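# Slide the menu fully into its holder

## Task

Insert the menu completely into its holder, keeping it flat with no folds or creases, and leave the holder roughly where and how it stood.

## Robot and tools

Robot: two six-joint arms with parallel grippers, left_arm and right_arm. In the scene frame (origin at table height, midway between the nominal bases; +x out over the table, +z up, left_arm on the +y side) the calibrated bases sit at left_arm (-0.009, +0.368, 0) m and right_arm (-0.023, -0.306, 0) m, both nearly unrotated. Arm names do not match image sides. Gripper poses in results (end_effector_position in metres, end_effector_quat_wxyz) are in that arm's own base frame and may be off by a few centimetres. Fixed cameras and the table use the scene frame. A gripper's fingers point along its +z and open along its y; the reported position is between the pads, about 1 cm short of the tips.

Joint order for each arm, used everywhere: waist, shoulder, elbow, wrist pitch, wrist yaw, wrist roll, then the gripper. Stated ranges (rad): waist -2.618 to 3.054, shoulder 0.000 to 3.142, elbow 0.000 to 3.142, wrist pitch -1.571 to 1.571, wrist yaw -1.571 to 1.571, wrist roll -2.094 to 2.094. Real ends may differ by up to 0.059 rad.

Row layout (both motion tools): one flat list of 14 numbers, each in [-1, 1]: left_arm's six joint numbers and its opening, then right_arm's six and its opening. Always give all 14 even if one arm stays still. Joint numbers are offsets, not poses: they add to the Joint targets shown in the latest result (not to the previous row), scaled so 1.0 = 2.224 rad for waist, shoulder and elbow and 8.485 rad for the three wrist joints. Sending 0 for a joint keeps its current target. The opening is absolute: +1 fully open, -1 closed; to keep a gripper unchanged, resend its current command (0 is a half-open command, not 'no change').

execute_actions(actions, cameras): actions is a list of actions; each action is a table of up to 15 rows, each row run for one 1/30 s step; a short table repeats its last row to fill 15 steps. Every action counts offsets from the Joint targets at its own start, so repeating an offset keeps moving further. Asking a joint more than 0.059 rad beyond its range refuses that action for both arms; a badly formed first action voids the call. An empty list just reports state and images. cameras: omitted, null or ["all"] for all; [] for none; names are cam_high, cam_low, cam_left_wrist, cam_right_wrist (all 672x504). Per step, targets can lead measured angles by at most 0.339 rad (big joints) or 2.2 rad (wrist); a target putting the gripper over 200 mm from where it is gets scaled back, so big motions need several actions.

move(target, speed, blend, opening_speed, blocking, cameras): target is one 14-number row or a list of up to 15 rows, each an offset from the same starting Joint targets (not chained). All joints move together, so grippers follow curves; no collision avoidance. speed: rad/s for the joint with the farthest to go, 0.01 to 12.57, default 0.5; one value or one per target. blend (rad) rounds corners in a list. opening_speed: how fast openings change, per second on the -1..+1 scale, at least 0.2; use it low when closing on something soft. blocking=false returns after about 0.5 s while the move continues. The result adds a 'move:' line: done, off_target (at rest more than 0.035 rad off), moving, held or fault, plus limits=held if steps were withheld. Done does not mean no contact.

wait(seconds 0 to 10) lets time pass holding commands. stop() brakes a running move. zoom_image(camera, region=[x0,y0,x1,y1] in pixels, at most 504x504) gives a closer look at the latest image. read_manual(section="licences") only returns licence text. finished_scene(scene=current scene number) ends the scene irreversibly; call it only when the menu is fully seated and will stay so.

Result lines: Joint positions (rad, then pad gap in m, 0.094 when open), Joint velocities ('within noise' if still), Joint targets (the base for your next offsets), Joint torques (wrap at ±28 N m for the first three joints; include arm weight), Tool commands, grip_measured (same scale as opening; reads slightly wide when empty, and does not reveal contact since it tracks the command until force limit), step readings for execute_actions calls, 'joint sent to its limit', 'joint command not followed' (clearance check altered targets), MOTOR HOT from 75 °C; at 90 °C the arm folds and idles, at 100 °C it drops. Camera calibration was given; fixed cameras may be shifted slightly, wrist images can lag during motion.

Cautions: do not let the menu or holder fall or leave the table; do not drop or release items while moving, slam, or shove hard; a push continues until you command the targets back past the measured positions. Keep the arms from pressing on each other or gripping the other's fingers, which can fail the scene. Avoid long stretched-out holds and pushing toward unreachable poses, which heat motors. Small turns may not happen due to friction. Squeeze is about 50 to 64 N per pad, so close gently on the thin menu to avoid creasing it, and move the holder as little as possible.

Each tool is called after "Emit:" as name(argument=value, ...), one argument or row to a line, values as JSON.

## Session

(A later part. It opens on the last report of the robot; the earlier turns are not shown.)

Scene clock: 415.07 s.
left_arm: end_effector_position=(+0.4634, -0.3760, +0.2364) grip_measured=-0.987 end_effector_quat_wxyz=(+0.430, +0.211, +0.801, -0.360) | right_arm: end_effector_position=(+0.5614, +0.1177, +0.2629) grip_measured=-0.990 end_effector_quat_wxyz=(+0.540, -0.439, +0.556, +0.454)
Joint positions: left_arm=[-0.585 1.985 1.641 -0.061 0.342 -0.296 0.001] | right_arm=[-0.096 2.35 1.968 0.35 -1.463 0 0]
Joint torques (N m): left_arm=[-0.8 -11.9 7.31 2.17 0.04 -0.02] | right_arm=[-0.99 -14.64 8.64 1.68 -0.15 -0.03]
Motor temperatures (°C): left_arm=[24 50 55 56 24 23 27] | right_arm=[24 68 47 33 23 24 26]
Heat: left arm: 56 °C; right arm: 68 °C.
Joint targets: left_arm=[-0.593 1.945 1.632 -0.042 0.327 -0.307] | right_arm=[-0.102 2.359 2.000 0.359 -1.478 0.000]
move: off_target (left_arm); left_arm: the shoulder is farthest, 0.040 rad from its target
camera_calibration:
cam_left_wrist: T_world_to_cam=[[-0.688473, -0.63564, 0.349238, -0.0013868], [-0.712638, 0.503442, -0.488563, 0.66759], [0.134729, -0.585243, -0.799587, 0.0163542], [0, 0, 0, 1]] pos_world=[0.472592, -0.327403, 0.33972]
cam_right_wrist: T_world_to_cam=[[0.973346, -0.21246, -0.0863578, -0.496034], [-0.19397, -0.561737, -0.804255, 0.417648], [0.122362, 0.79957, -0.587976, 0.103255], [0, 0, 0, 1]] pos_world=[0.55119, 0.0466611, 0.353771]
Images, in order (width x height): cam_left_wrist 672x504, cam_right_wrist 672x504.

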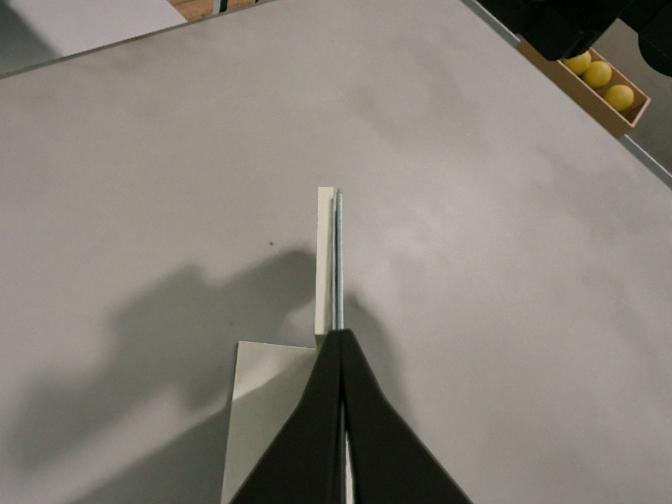

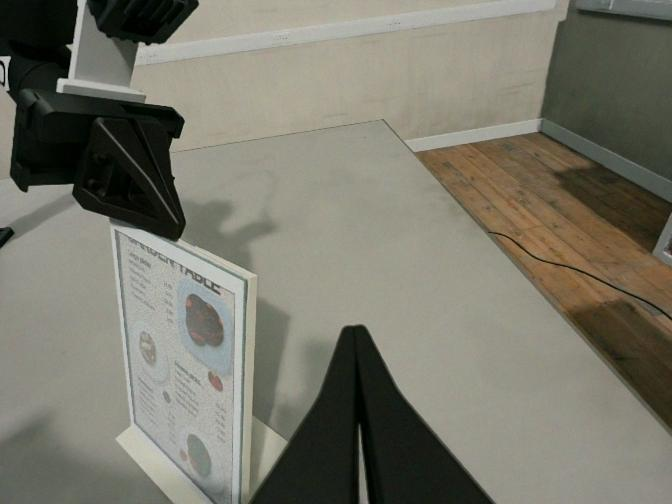

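Emit:
move(
  target=[
    [0.0216,0.033,0.145,-0.0345,0.0096,0.0048,-1,0,0,0,0,0,0,-1],
  ],
  speed=0.3,
)

Emit:
zoom_image(
  camera="cam_right_wrist",
  region=[80, 160, 280, 310],
)

Emit:
zoom_image(
  camera="cam_right_wrist",
  region=[90, 300, 290, 504],
)

Emit:
zoom_image(
  camera="cam_left_wrist",
  region=[260, 200, 420, 380],
)

Emit:
zoom_image(
  camera="cam_high",
  region=[300, 130, 420, 280],
)

Scene clock: 420.23 s.
left_arm: end_effector_position=(+0.4716, -0.3677, +0.3046) grip_measured=-0.987 end_effector_quat_wxyz=(+0.432, +0.219, +0.794, -0.367) | right_arm: end_effector_position=(+0.5614, +0.1177, +0.2629) grip_measured=-0.990 end_effector_quat_wxyz=(+0.540, -0.439, +0.556, +0.454)
Joint positions: left_arm=[-0.552 2.003 1.927 -0.319 0.393 -0.276 0.001] | right_arm=[-0.096 2.35 1.968 0.35 -1.463 0 0]
Joint torques (N m): left_arm=[0.7 -7.8 10.52 1.83 0.41 0.2] | right_arm=[-0.98 -14.65 8.65 1.68 -0.15 -0.02]
Motor temperatures (°C): left_arm=[24 51 55 57 24 23 27] | right_arm=[24 68 47 33 23 24 26]
Heat: left arm: 57 °C; right arm: 68 °C.
Joint targets: left_arm=[-0.545 2.018 1.955 -0.335 0.408 -0.266] | right_arm=[-0.102 2.359 2.000 0.359 -1.478 0.000]
move: done
camera_calibration:
cam_left_wrist: T_world_to_cam=[[-0.706028, -0.617373, 0.34695, 0.00143549], [-0.695713, 0.513121, -0.502684, 0.702437], [0.132316, -0.596286, -0.791792, 0.0692851], [0, 0, 0, 1]] pos_world=[0.48054, -0.318235, 0.407465]
cam_right_wrist: T_world_to_cam=[[0.973346, -0.21246, -0.0863578, -0.496034], [-0.19397, -0.561737, -0.804255, 0.417648], [0.122362, 0.79957, -0.587976, 0.103255], [0, 0, 0, 1]] pos_world=[0.55119, 0.0466611, 0.353771]

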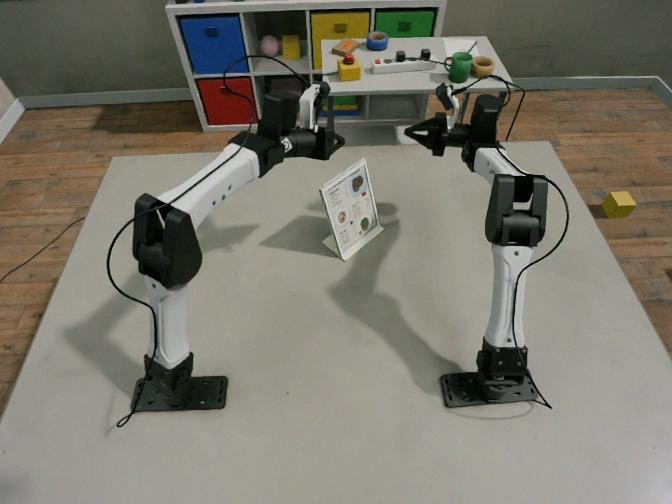

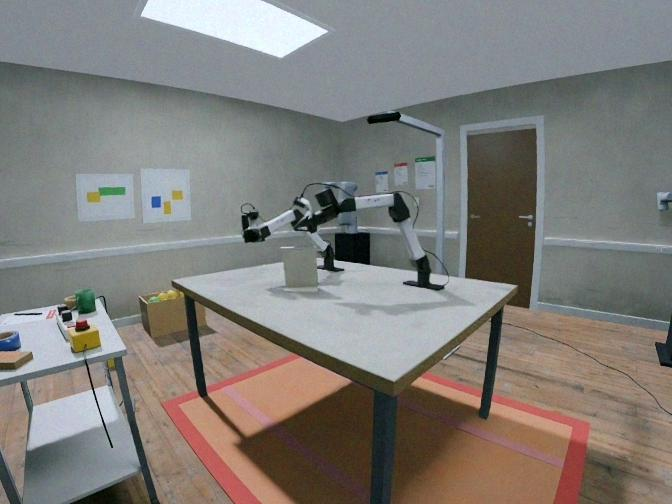

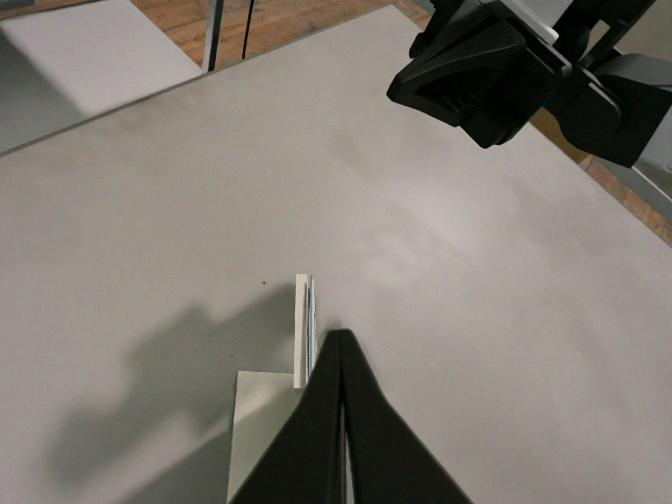

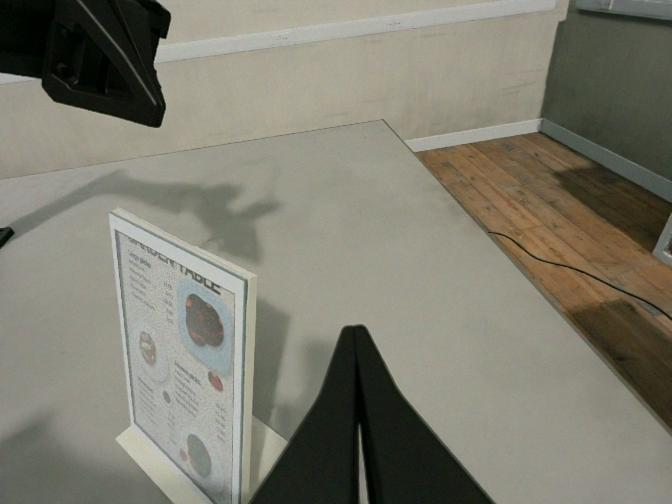

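Scaled by 2.520 from the camera's 672x504 image, which has a finer 960x720 frame.

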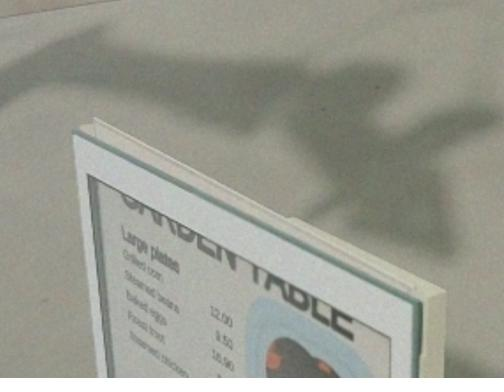

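Scaled by 2.471 from the camera's 672x504 image, which has a finer 960x720 frame.

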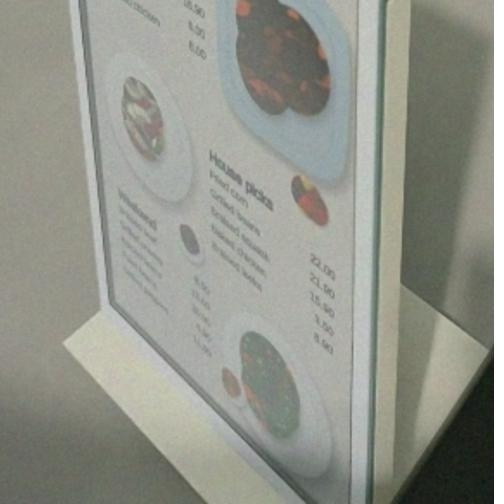

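Scaled by 2.800 from the camera's 672x504 image, which has a finer 960x720 frame.

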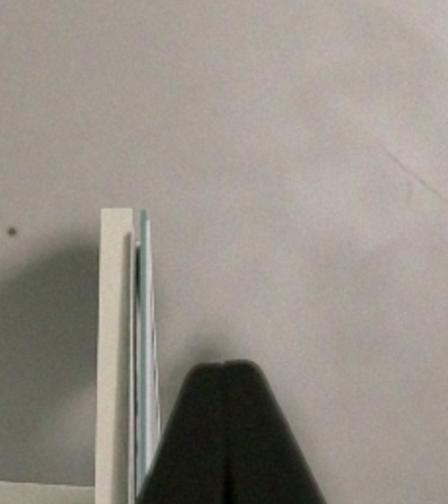

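Scaled by 3.360 from the camera's 672x504 image, which has a finer 960x720 frame.

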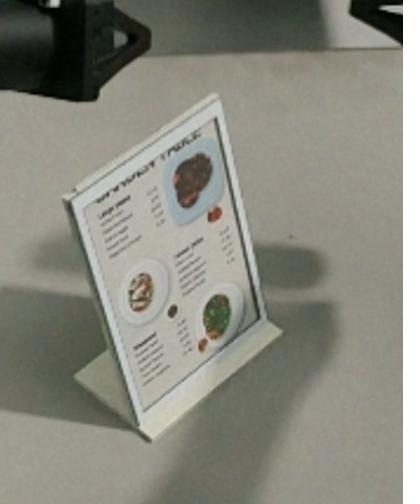

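Emit:
move(
  target=[
    [0.0108,-0.1016,-0.2032,0.0306,0.0012,-0.0011,-1,0,0,0,0,0,0,-1],
    [-0.0090,-0.1016,-0.2531,0.0447,-0.0054,-0.0028,-1,0,0,0,0,0,0,-1],
  ],
  speed=[0.3,0.06],
  cameras=["cam_right_wrist","cam_left_wrist","cam_high"],
)

Emit:
zoom_image(
  camera="cam_right_wrist",
  region=[80, 160, 280, 310],
)

Emit:
zoom_image(
  camera="cam_left_wrist",
  region=[260, 150, 420, 350],
)

Scene clock: 433.90 s.
left_arm: end_effector_position=(+0.4343, -0.3443, +0.2320) grip_measured=-0.987 end_effector_quat_wxyz=(+0.434, +0.216, +0.796, -0.363) | right_arm: end_effector_position=(+0.5614, +0.1177, +0.2629) grip_measured=-0.990 end_effector_quat_wxyz=(+0.540, -0.439, +0.556, +0.454)
Joint positions: left_arm=[-0.556 1.827 1.402 0.029 0.377 -0.279 0.001] | right_arm=[-0.096 2.35 1.968 0.35 -1.463 0 0]
Joint torques (N m): left_arm=[-0.87 -10.4 7.21 2.1 0.06 0.01] | right_arm=[-1.01 -14.67 8.65 1.68 -0.15 -0.03]
Motor temperatures (°C): left_arm=[24 51 56 56 24 23 27] | right_arm=[24 68 47 33 23 24 25]
Heat: left arm: 56 °C; right arm: 68 °C.
Joint targets: left_arm=[-0.565 1.792 1.392 0.045 0.362 -0.290] | right_arm=[-0.102 2.359 2.000 0.359 -1.478 0.000]
move: done
camera_calibration:
cam_left_wrist: T_world_to_cam=[[-0.698818, -0.626662, 0.344889, 0.00882208], [-0.701668, 0.506872, -0.500742, 0.628029], [0.138982, -0.591925, -0.79392, 0.0298696], [0, 0, 0, 1]] pos_world=[0.442681, -0.295122, 0.335152]
cam_right_wrist: T_world_to_cam=[[0.973346, -0.21246, -0.0863578, -0.496034], [-0.19397, -0.561737, -0.804255, 0.417648], [0.122362, 0.79957, -0.587976, 0.103255], [0, 0, 0, 1]] pos_world=[0.55119, 0.0466611, 0.353771]
Images, in order (width x height): cam_high 672x504, cam_left_wrist 672x504, cam_right_wrist 672x504.

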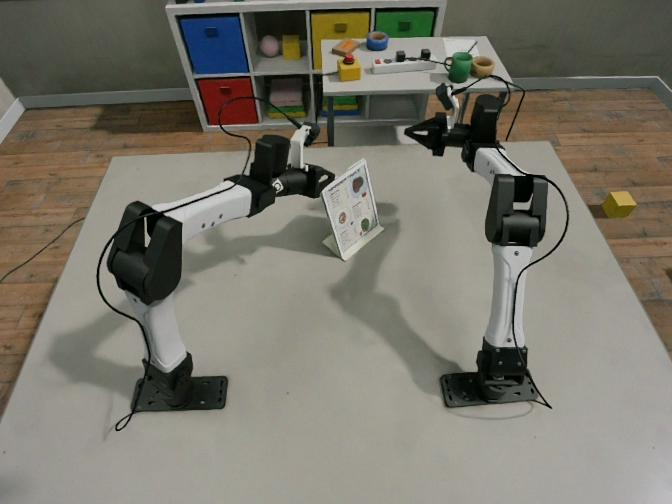

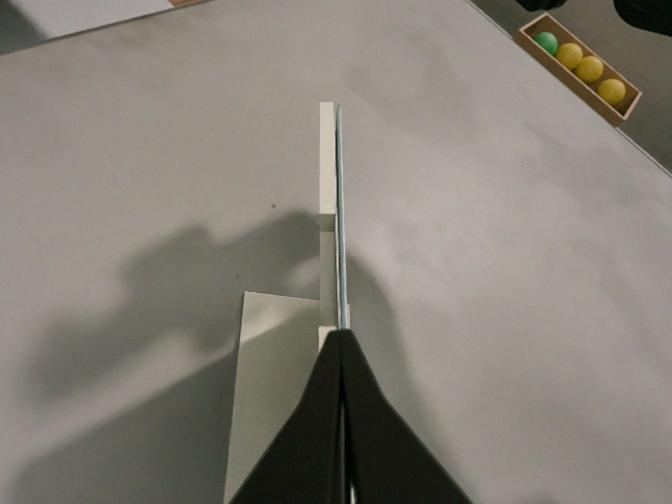

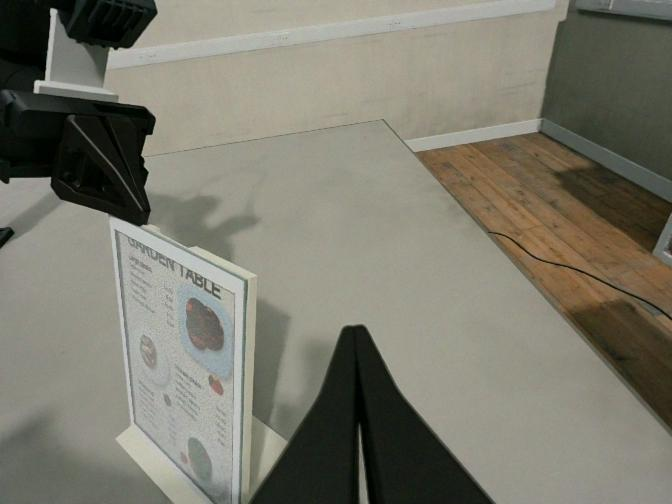

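Scaled by 2.520 from the camera's 672x504 image, which has a finer 960x720 frame.

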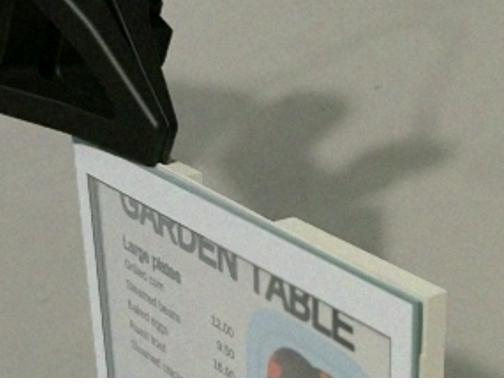

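Scaled by 2.520 from the camera's 672x504 image, which has a finer 960x720 frame.

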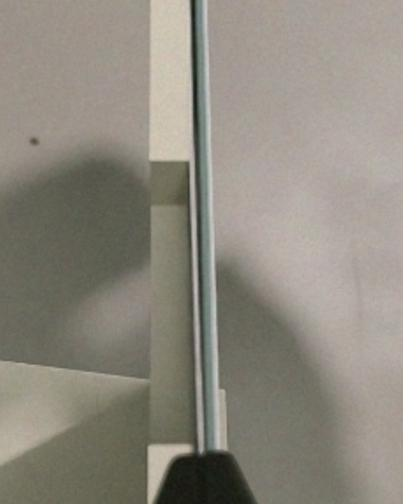

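Emit:
move(
  target=[
    [0.0180,0.02,0.10,-0.0141,0.0066,0,-1,0,0,0,0,0,0,-1],
  ],
  speed=0.3,
  cameras=["cam_right_wrist","cam_left_wrist","cam_high"],
)

Emit:
zoom_image(
  camera="cam_right_wrist",
  region=[80, 190, 280, 340],
)

Emit:
zoom_image(
  camera="cam_right_wrist",
  region=[100, 380, 260, 504],
)

Emit:
zoom_image(
  camera="cam_left_wrist",
  region=[260, 200, 420, 360],
)

Emit:
zoom_image(
  camera="cam_high",
  region=[310, 140, 400, 270],
)

Scene clock: 440.57 s.
left_arm: end_effector_position=(+0.4496, -0.3425, +0.3012) grip_measured=-0.987 end_effector_quat_wxyz=(+0.471, +0.217, +0.767, -0.378) | right_arm: end_effector_position=(+0.5614, +0.1177, +0.2629) grip_measured=-0.990 end_effector_quat_wxyz=(+0.540, -0.439, +0.556, +0.454)
Joint positions: left_arm=[-0.531 1.827 1.589 -0.06 0.403 -0.28 0.001] | right_arm=[-0.096 2.35 1.968 0.35 -1.463 0 0]
Joint torques (N m): left_arm=[0.66 -7.09 10.39 1.86 0.41 0.01] | right_arm=[-0.99 -14.67 8.64 1.68 -0.15 -0.03]
Motor temperatures (°C): left_arm=[24 51 56 57 24 23 27] | right_arm=[24 68 47 33 23 24 25]
Heat: left arm: 57 °C; right arm: 68 °C.
Joint targets: left_arm=[-0.525 1.836 1.614 -0.075 0.419 -0.290] | right_arm=[-0.102 2.359 2.000 0.359 -1.478 0.000]
move: done
camera_calibration:
cam_left_wrist: T_world_to_cam=[[-0.724766, -0.607468, 0.325112, 0.0210505], [-0.659279, 0.474361, -0.58338, 0.667288], [0.200164, -0.637153, -0.744291, 0.025771], [0, 0, 0, 1]] pos_world=[0.450027, -0.287328, 0.40162]
cam_right_wrist: T_world_to_cam=[[0.973346, -0.21246, -0.0863578, -0.496034], [-0.19397, -0.561737, -0.804255, 0.417648], [0.122362, 0.79957, -0.587976, 0.103255], [0, 0, 0, 1]] pos_world=[0.55119, 0.0466611, 0.353771]
Images, in order (width x height): cam_high 672x504, cam_left_wrist 672x504, cam_right_wrist 672x504.

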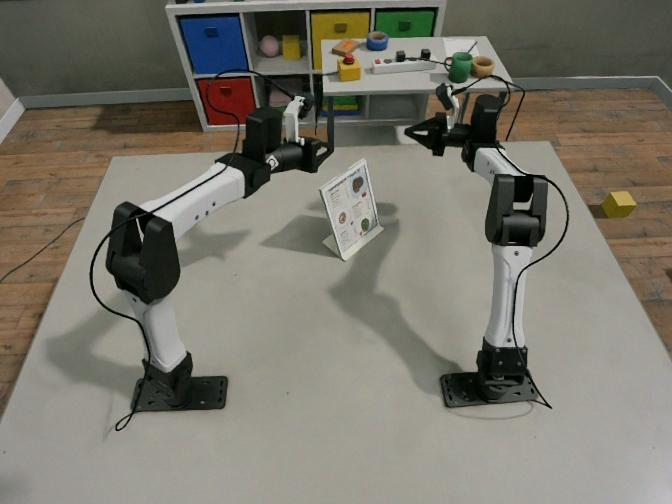

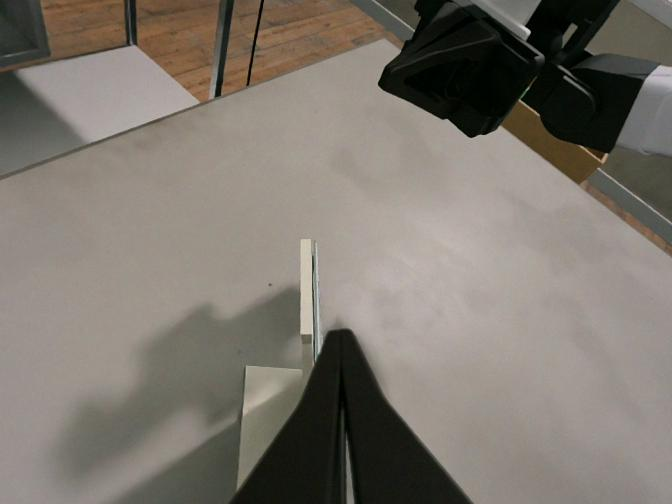

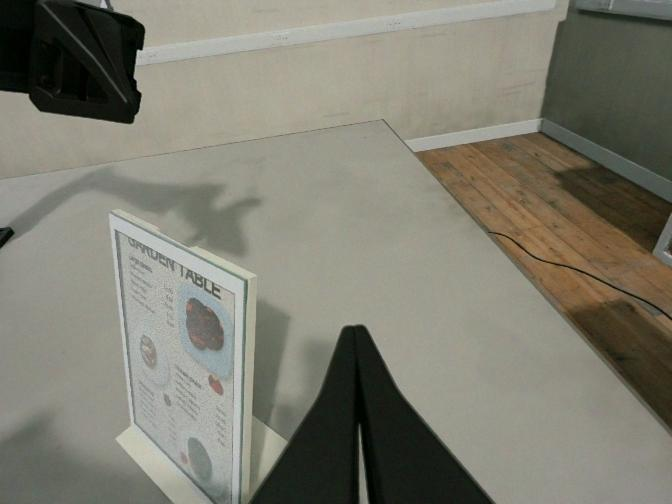

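Scaled by 2.520 from the camera's 672x504 image, which has a finer 960x720 frame.

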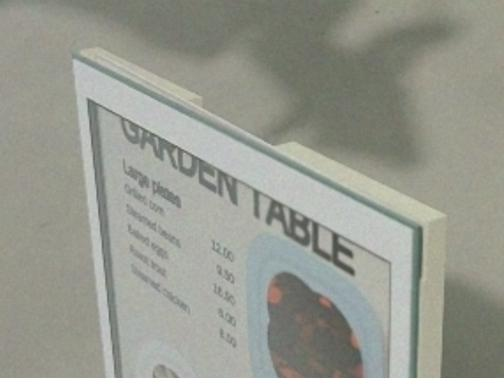

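Scaled by 3.150 from the camera's 672x504 image, which has a finer 960x720 frame.

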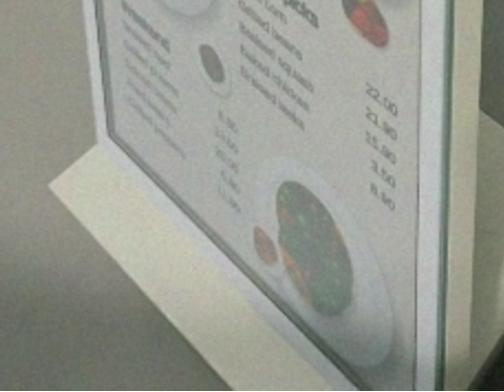

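Scaled by 3.150 from the camera's 672x504 image, which has a finer 960x720 frame.

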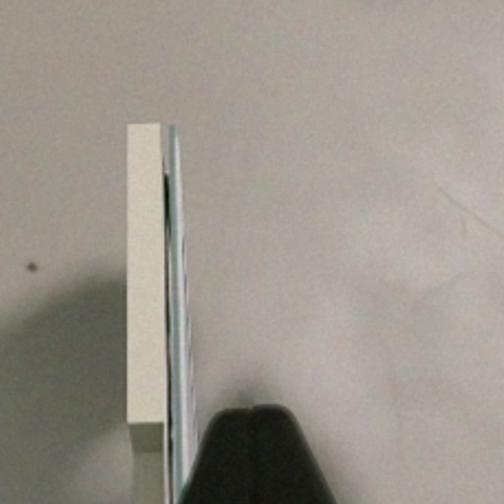

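Scaled by 3.877 from the camera's 672x504 image, which has a finer 960x720 frame.

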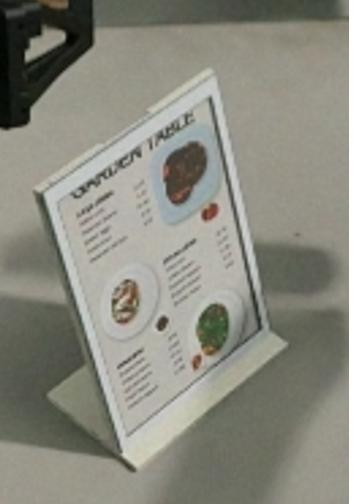

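Emit:
move(
  target=[
    [-0.0072,0.2086,0.3840,-0.0966,0.0065,0.0193,-1,0,0,0,0,0,0,-1],
  ],
  speed=0.4,
  cameras=["cam_right_wrist","cam_left_wrist"],
)

Emit:
zoom_image(
  camera="cam_right_wrist",
  region=[80, 130, 280, 280],
)

Emit:
zoom_image(
  camera="cam_left_wrist",
  region=[260, 200, 420, 400],
)

Scene clock: 457.13 s.
left_arm: end_effector_position=(+0.4757, -0.3679, +0.2596) grip_measured=-0.987 end_effector_quat_wxyz=(+0.311, +0.266, +0.852, -0.327) | right_arm: end_effector_position=(+0.5614, +0.1177, +0.2629) grip_measured=-0.990 end_effector_quat_wxyz=(+0.540, -0.439, +0.556, +0.454)
Joint positions: left_arm=[-0.531 2.284 2.441 -0.879 0.459 -0.136 0.001] | right_arm=[-0.096 2.35 1.968 0.35 -1.463 0 0]
Joint torques (N m): left_arm=[-0.92 -8.94 9.84 1.58 0.54 0.21] | right_arm=[-0.96 -14.67 8.65 1.68 -0.15 -0.03]
Motor temperatures (°C): left_arm=[24 50 56 57 24 23 27] | right_arm=[24 69 47 32 23 24 25]
Heat: left arm: 57 °C; right arm: 69 °C.
Joint targets: left_arm=[-0.541 2.300 2.468 -0.895 0.474 -0.126] | right_arm=[-0.102 2.359 2.000 0.359 -1.478 0.000]
move: done
camera_calibration:
cam_left_wrist: T_world_to_cam=[[-0.701709, -0.615672, 0.358542, 0.0153966], [-0.707376, 0.66208, -0.247526, 0.676973], [-0.0849887, -0.427315, -0.900099, 0.22664], [0, 0, 0, 1]] pos_world=[0.508941, -0.341885, 0.366047]
cam_right_wrist: T_world_to_cam=[[0.973346, -0.21246, -0.0863578, -0.496034], [-0.19397, -0.561737, -0.804255, 0.417648], [0.122362, 0.79957, -0.587976, 0.103255], [0, 0, 0, 1]] pos_world=[0.55119, 0.0466611, 0.353771]
Images, in order (width x height): cam_left_wrist 672x504, cam_right_wrist 672x504.

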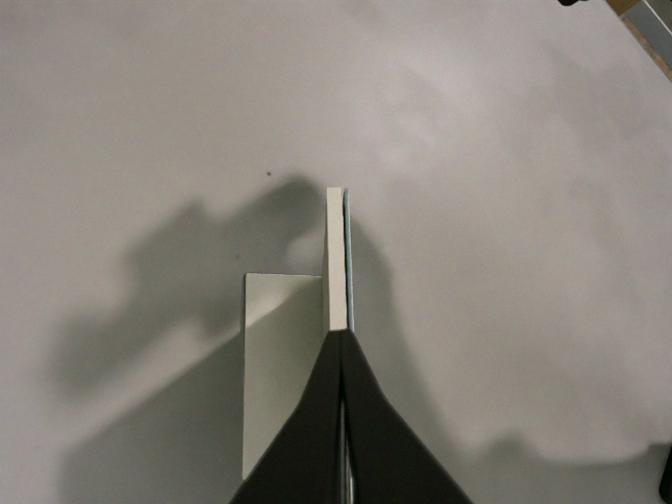

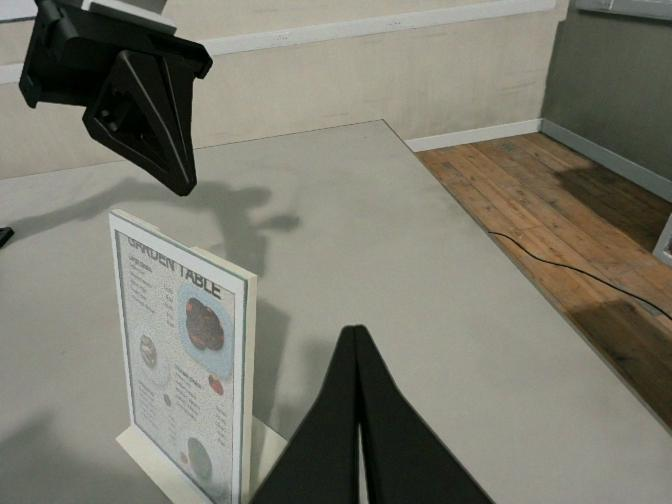

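Scaled by 2.520 from the camera's 672x504 image, which has a finer 960x720 frame.

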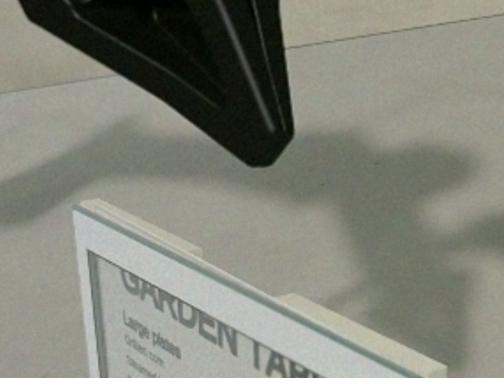

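Scaled by 2.520 from the camera's 672x504 image, which has a finer 960x720 frame.

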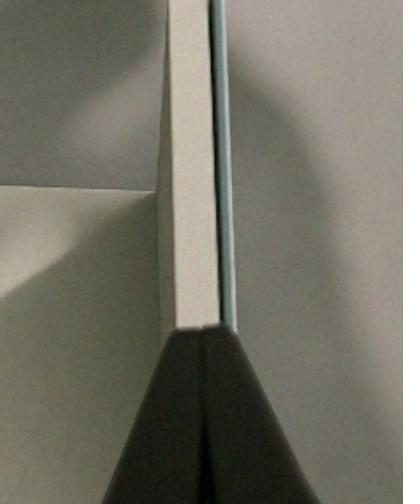

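Emit:
move(
  target=[
    [-0.0063,-0.0526,-0.1012,0.0177,-0.0037,-0.0024,-1,0,0,0,0,0,0,-1],
  ],
  speed=0.2,
  cameras=["cam_right_wrist","cam_left_wrist"],
)

Emit:
zoom_image(
  camera="cam_right_wrist",
  region=[80, 150, 280, 300],
)

Emit:
zoom_image(
  camera="cam_left_wrist",
  region=[260, 200, 420, 400],
)

Scene clock: 467.20 s.
left_arm: end_effector_position=(+0.4679, -0.3724, +0.2352) grip_measured=-0.987 end_effector_quat_wxyz=(+0.302, +0.271, +0.854, -0.327) | right_arm: end_effector_position=(+0.5614, +0.1177, +0.2629) grip_measured=-0.990 end_effector_quat_wxyz=(+0.540, -0.439, +0.556, +0.454)
Joint positions: left_arm=[-0.545 2.227 2.252 -0.764 0.458 -0.136 0.001] | right_arm=[-0.096 2.35 1.968 0.35 -1.463 0 0]
Joint torques (N m): left_arm=[-1.01 -13.33 6.86 1.87 0.15 0] | right_arm=[-0.98 -14.67 8.64 1.68 -0.15 -0.02]
Motor temperatures (°C): left_arm=[24 52 56 55 24 23 27] | right_arm=[24 69 47 32 23 24 25]
Heat: left arm: 56 °C; right arm: 69 °C.
Joint targets: left_arm=[-0.555 2.183 2.244 -0.745 0.442 -0.146] | right_arm=[-0.102 2.359 2.000 0.359 -1.478 0.000]
move: off_target (left_arm); left_arm: the shoulder is farthest, 0.044 rad from its target
camera_calibration:
cam_left_wrist: T_world_to_cam=[[-0.704694, -0.60975, 0.362782, 0.0184573], [-0.702057, 0.673171, -0.232286, 0.666448], [-0.102578, -0.418385, -0.902459, 0.214207], [0, 0, 0, 1]] pos_world=[0.502864, -0.347758, 0.341423]
cam_right_wrist: T_world_to_cam=[[0.973346, -0.21246, -0.0863578, -0.496034], [-0.19397, -0.561737, -0.804255, 0.417648], [0.122362, 0.79957, -0.587976, 0.103255], [0, 0, 0, 1]] pos_world=[0.55119, 0.0466611, 0.353771]
Images, in order (width x height): cam_left_wrist 672x504, cam_right_wrist 672x504.

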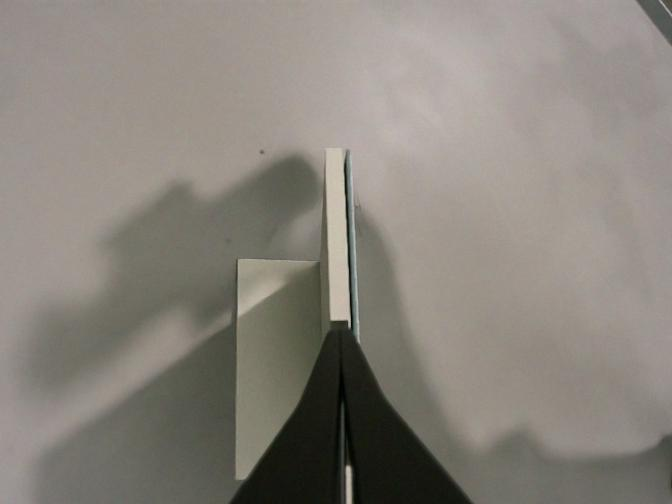

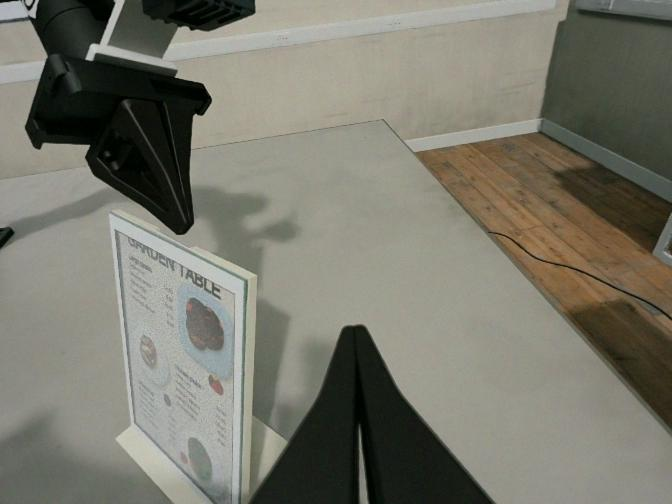

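Scaled by 2.520 from the camera's 672x504 image, which has a finer 960x720 frame.

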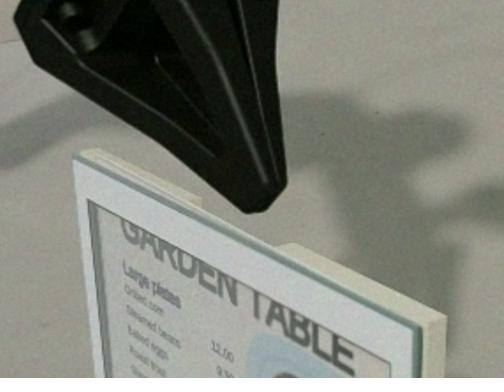

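Scaled by 2.520 from the camera's 672x504 image, which has a finer 960x720 frame.

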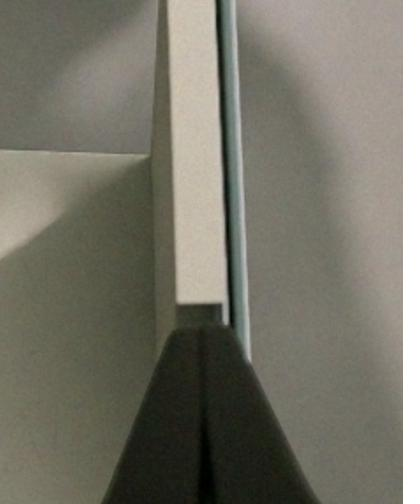

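Emit:
move(
  target=[
    [-0.0027,-0.0319,-0.0773,0.0144,-0.0014,0,-1,0,0,0,0,0,0,-1],
  ],
  speed=0.08,
  cameras=["cam_right_wrist","cam_left_wrist"],
)

Emit:
zoom_image(
  camera="cam_right_wrist",
  region=[80, 190, 280, 340],
)

Emit:
zoom_image(
  camera="cam_left_wrist",
  region=[260, 200, 420, 400],
)

Scene clock: 474.40 s.
left_arm: end_effector_position=(+0.4629, -0.3697, +0.2243) grip_measured=-0.987 end_effector_quat_wxyz=(+0.314, +0.271, +0.850, -0.324) | right_arm: end_effector_position=(+0.5614, +0.1177, +0.2629) grip_measured=-0.990 end_effector_quat_wxyz=(+0.540, -0.439, +0.556, +0.454)
Joint positions: left_arm=[-0.55 2.156 2.08 -0.64 0.441 -0.137 0.001] | right_arm=[-0.096 2.35 1.968 0.35 -1.463 0 0]
Joint torques (N m): left_arm=[-1.14 -13.05 6.97 1.88 0.2 0] | right_arm=[-0.99 -14.67 8.62 1.68 -0.15 -0.03]
Motor temperatures (°C): left_arm=[24 54 55 55 24 23 27] | right_arm=[24 69 47 32 23 24 25]
Heat: left arm: 55 °C; right arm: 69 °C.
Joint targets: left_arm=[-0.561 2.113 2.071 -0.622 0.430 -0.147] | right_arm=[-0.102 2.359 2.000 0.359 -1.478 0.000]
move: off_target (left_arm); left_arm: the shoulder is farthest, 0.044 rad from its target
camera_calibration:
cam_left_wrist: T_world_to_cam=[[-0.708654, -0.614483, 0.346727, 0.0243098], [-0.701402, 0.666797, -0.251827, 0.660335], [-0.0764527, -0.421653, -0.903528, 0.191874], [0, 0, 0, 1]] pos_world=[0.495057, -0.344468, 0.331225]
cam_right_wrist: T_world_to_cam=[[0.973346, -0.21246, -0.0863578, -0.496034], [-0.19397, -0.561737, -0.804255, 0.417648], [0.122362, 0.79957, -0.587976, 0.103255], [0, 0, 0, 1]] pos_world=[0.55119, 0.0466611, 0.353771]
Images, in order (width x height): cam_left_wrist 672x504, cam_right_wrist 672x504.

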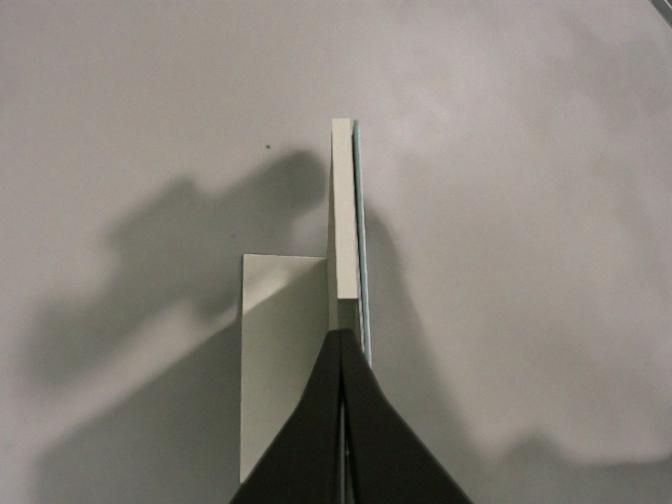

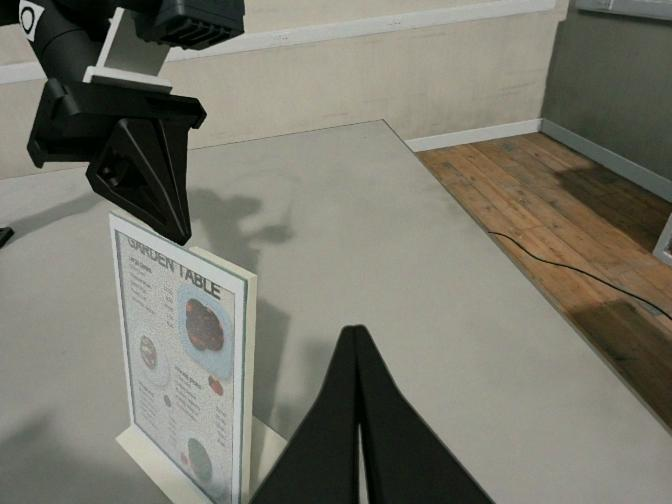

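Scaled by 2.520 from the camera's 672x504 image, which has a finer 960x720 frame.

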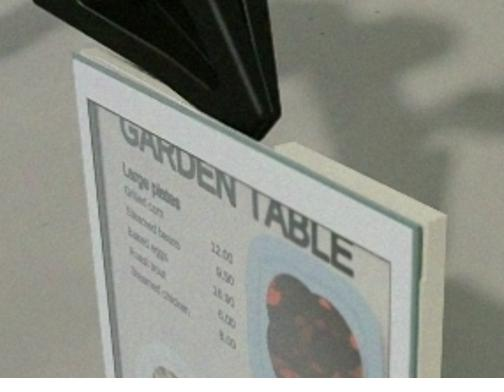

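Scaled by 2.520 from the camera's 672x504 image, which has a finer 960x720 frame.

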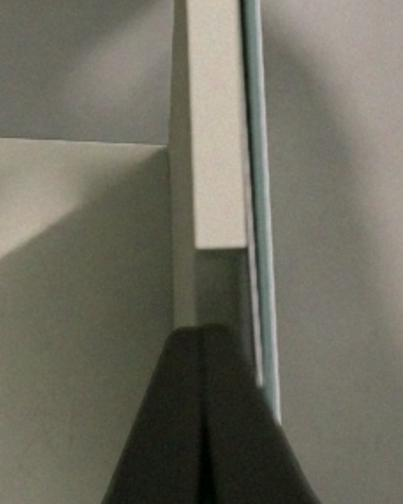

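Emit:
move(
  target=[
    [0,0,0,0.0024,0,0,-1,0,0,0,0,0,0,-1],
    [-0.002,0,0,0.0024,0,0,-1,0,0,0,0,0,0,-1],
  ],
  speed=0.08,
  cameras=["cam_right_wrist","cam_left_wrist"],
)

Emit:
zoom_image(
  camera="cam_left_wrist",
  region=[300, 280, 400, 380],
)

Scene clock: 480.47 s.
left_arm: end_effector_position=(+0.4643, -0.3726, +0.2277) grip_measured=-0.987 end_effector_quat_wxyz=(+0.322, +0.273, +0.846, -0.325) | right_arm: end_effector_position=(+0.5614, +0.1177, +0.2629) grip_measured=-0.990 end_effector_quat_wxyz=(+0.540, -0.439, +0.556, +0.454)
Joint positions: left_arm=[-0.554 2.156 2.08 -0.62 0.438 -0.137 0.001] | right_arm=[-0.096 2.35 1.968 0.35 -1.463 0 0]
Joint torques (N m): left_arm=[-1.2 -13.05 7.04 1.94 0.24 0.01] | right_arm=[-0.98 -14.65 8.65 1.68 -0.15 -0.03]
Motor temperatures (°C): left_arm=[24 58 55 55 24 23 27] | right_arm=[24 69 47 32 23 24 25]
Heat: left arm: 58 °C; right arm: 69 °C.
Joint targets: left_arm=[-0.566 2.112 2.071 -0.602 0.431 -0.146] | right_arm=[-0.102 2.359 2.000 0.359 -1.478 0.000]
move: off_target (left_arm); left_arm: the shoulder is farthest, 0.043 rad from its target
camera_calibration:
cam_left_wrist: T_world_to_cam=[[-0.715596, -0.610493, 0.33944, 0.0286134], [-0.695827, 0.6656, -0.269817, 0.665248], [-0.06121, -0.429272, -0.901099, 0.183405], [0, 0, 0, 1]] pos_world=[0.494599, -0.34659, 0.335048]
cam_right_wrist: T_world_to_cam=[[0.973346, -0.21246, -0.0863578, -0.496034], [-0.19397, -0.561737, -0.804255, 0.417648], [0.122362, 0.79957, -0.587976, 0.103255], [0, 0, 0, 1]] pos_world=[0.55119, 0.0466611, 0.353771]
Images, in order (width x height): cam_left_wrist 672x504, cam_right_wrist 672x504.

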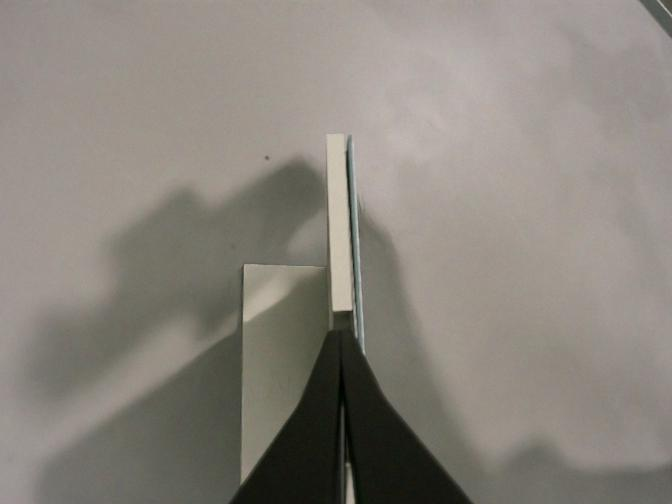

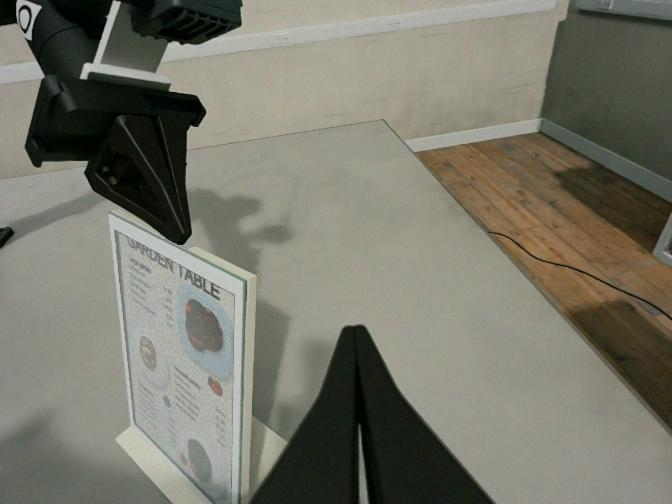

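Scaled by 5.040 from the camera's 672x504 image, which has a finer 960x720 frame.

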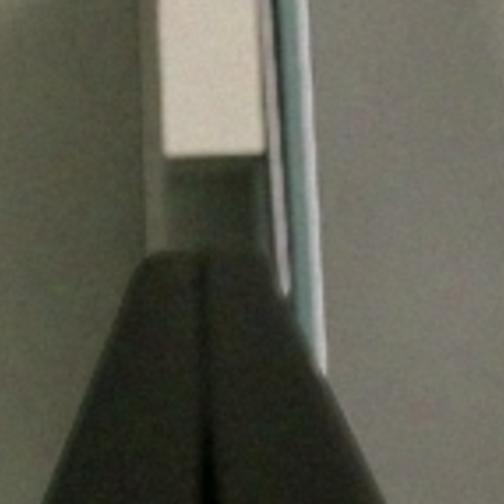

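Emit:
move(
  target=[
    [-0.0011,0,0,0,0,0,-1,0,0,0,0,0,0,-1],
    [-0.0011,0,-0.0155,0,0,0,-1,0,0,0,0,0,0,-1],
  ],
  speed=0.06,
  cameras=["cam_right_wrist","cam_left_wrist"],
)

Emit:
zoom_image(
  camera="cam_left_wrist",
  region=[300, 280, 400, 380],
)

Emit:
zoom_image(
  camera="cam_right_wrist",
  region=[80, 190, 280, 340],
)

Scene clock: 485.40 s.
left_arm: end_effector_position=(+0.4637, -0.3717, +0.2206) grip_measured=-0.987 end_effector_quat_wxyz=(+0.320, +0.272, +0.848, -0.323) | right_arm: end_effector_position=(+0.5614, +0.1177, +0.2629) grip_measured=-0.990 end_effector_quat_wxyz=(+0.540, -0.439, +0.556, +0.454)
Joint positions: left_arm=[-0.554 2.151 2.05 -0.602 0.435 -0.137 0.001] | right_arm=[-0.096 2.35 1.968 0.35 -1.463 0 0]
Joint torques (N m): left_arm=[-1.4 -12.68 6.82 1.73 0.28 0.02] | right_arm=[-0.95 -14.67 8.65 1.68 -0.15 -0.02]
Motor temperatures (°C): left_arm=[24 60 55 55 24 23 27] | right_arm=[24 69 47 32 23 24 25]
Heat: left arm: 60 °C; right arm: 69 °C.
Joint targets: left_arm=[-0.568 2.113 2.037 -0.602 0.430 -0.147] | right_arm=[-0.102 2.359 2.000 0.359 -1.478 0.000]
move: off_target (left_arm); left_arm: the shoulder is farthest, 0.039 rad from its target
camera_calibration:
cam_left_wrist: T_world_to_cam=[[-0.712084, -0.614396, 0.339784, 0.0280677], [-0.699104, 0.665104, -0.262471, 0.661952], [-0.0647304, -0.424446, -0.903137, 0.181285], [0, 0, 0, 1]] pos_world=[0.494494, -0.346076, 0.327932]
cam_right_wrist: T_world_to_cam=[[0.973346, -0.21246, -0.0863578, -0.496034], [-0.19397, -0.561737, -0.804255, 0.417648], [0.122362, 0.79957, -0.587976, 0.103255], [0, 0, 0, 1]] pos_world=[0.55119, 0.0466611, 0.353771]
Images, in order (width x height): cam_left_wrist 672x504, cam_right_wrist 672x504.

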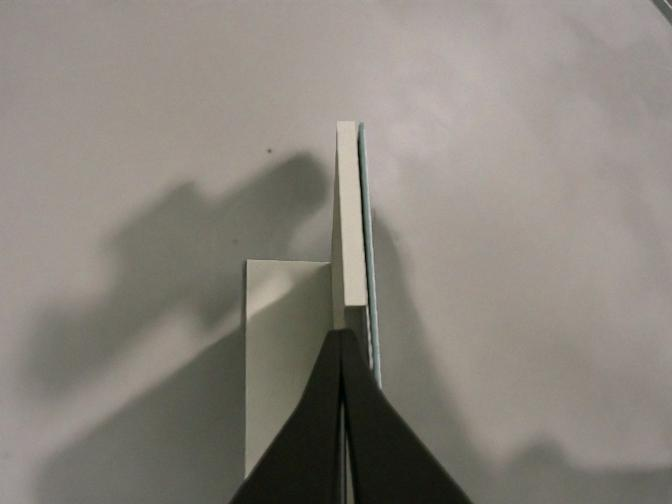

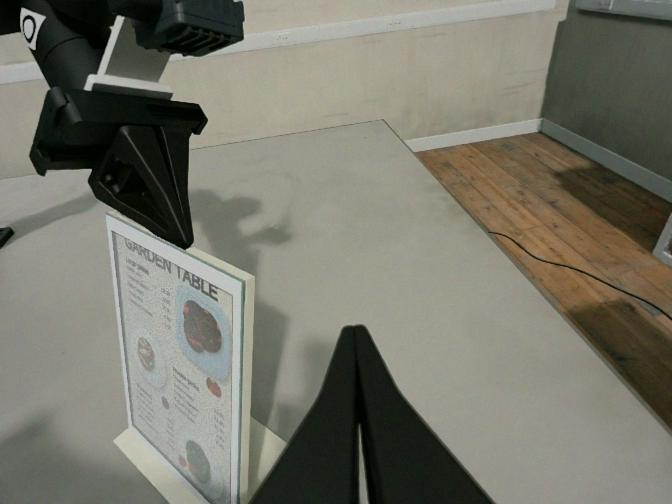

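Scaled by 5.040 from the camera's 672x504 image, which has a finer 960x720 frame.

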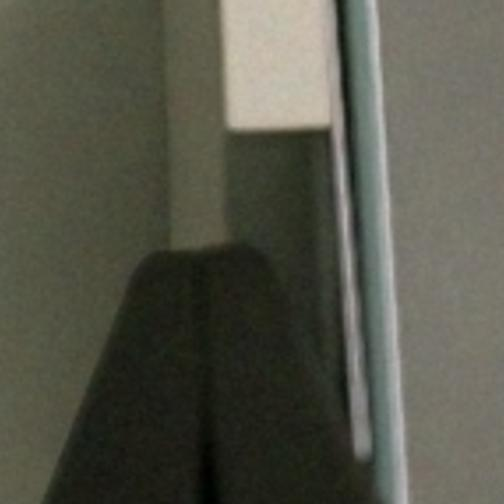

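Scaled by 2.520 from the camera's 672x504 image, which has a finer 960x720 frame.

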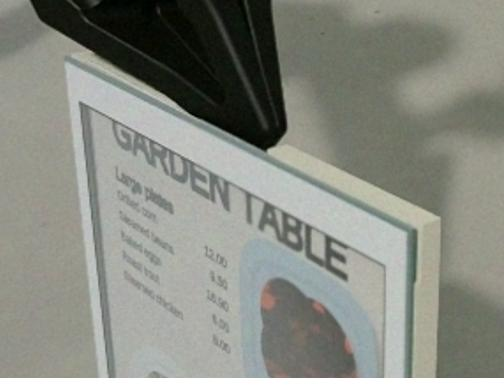

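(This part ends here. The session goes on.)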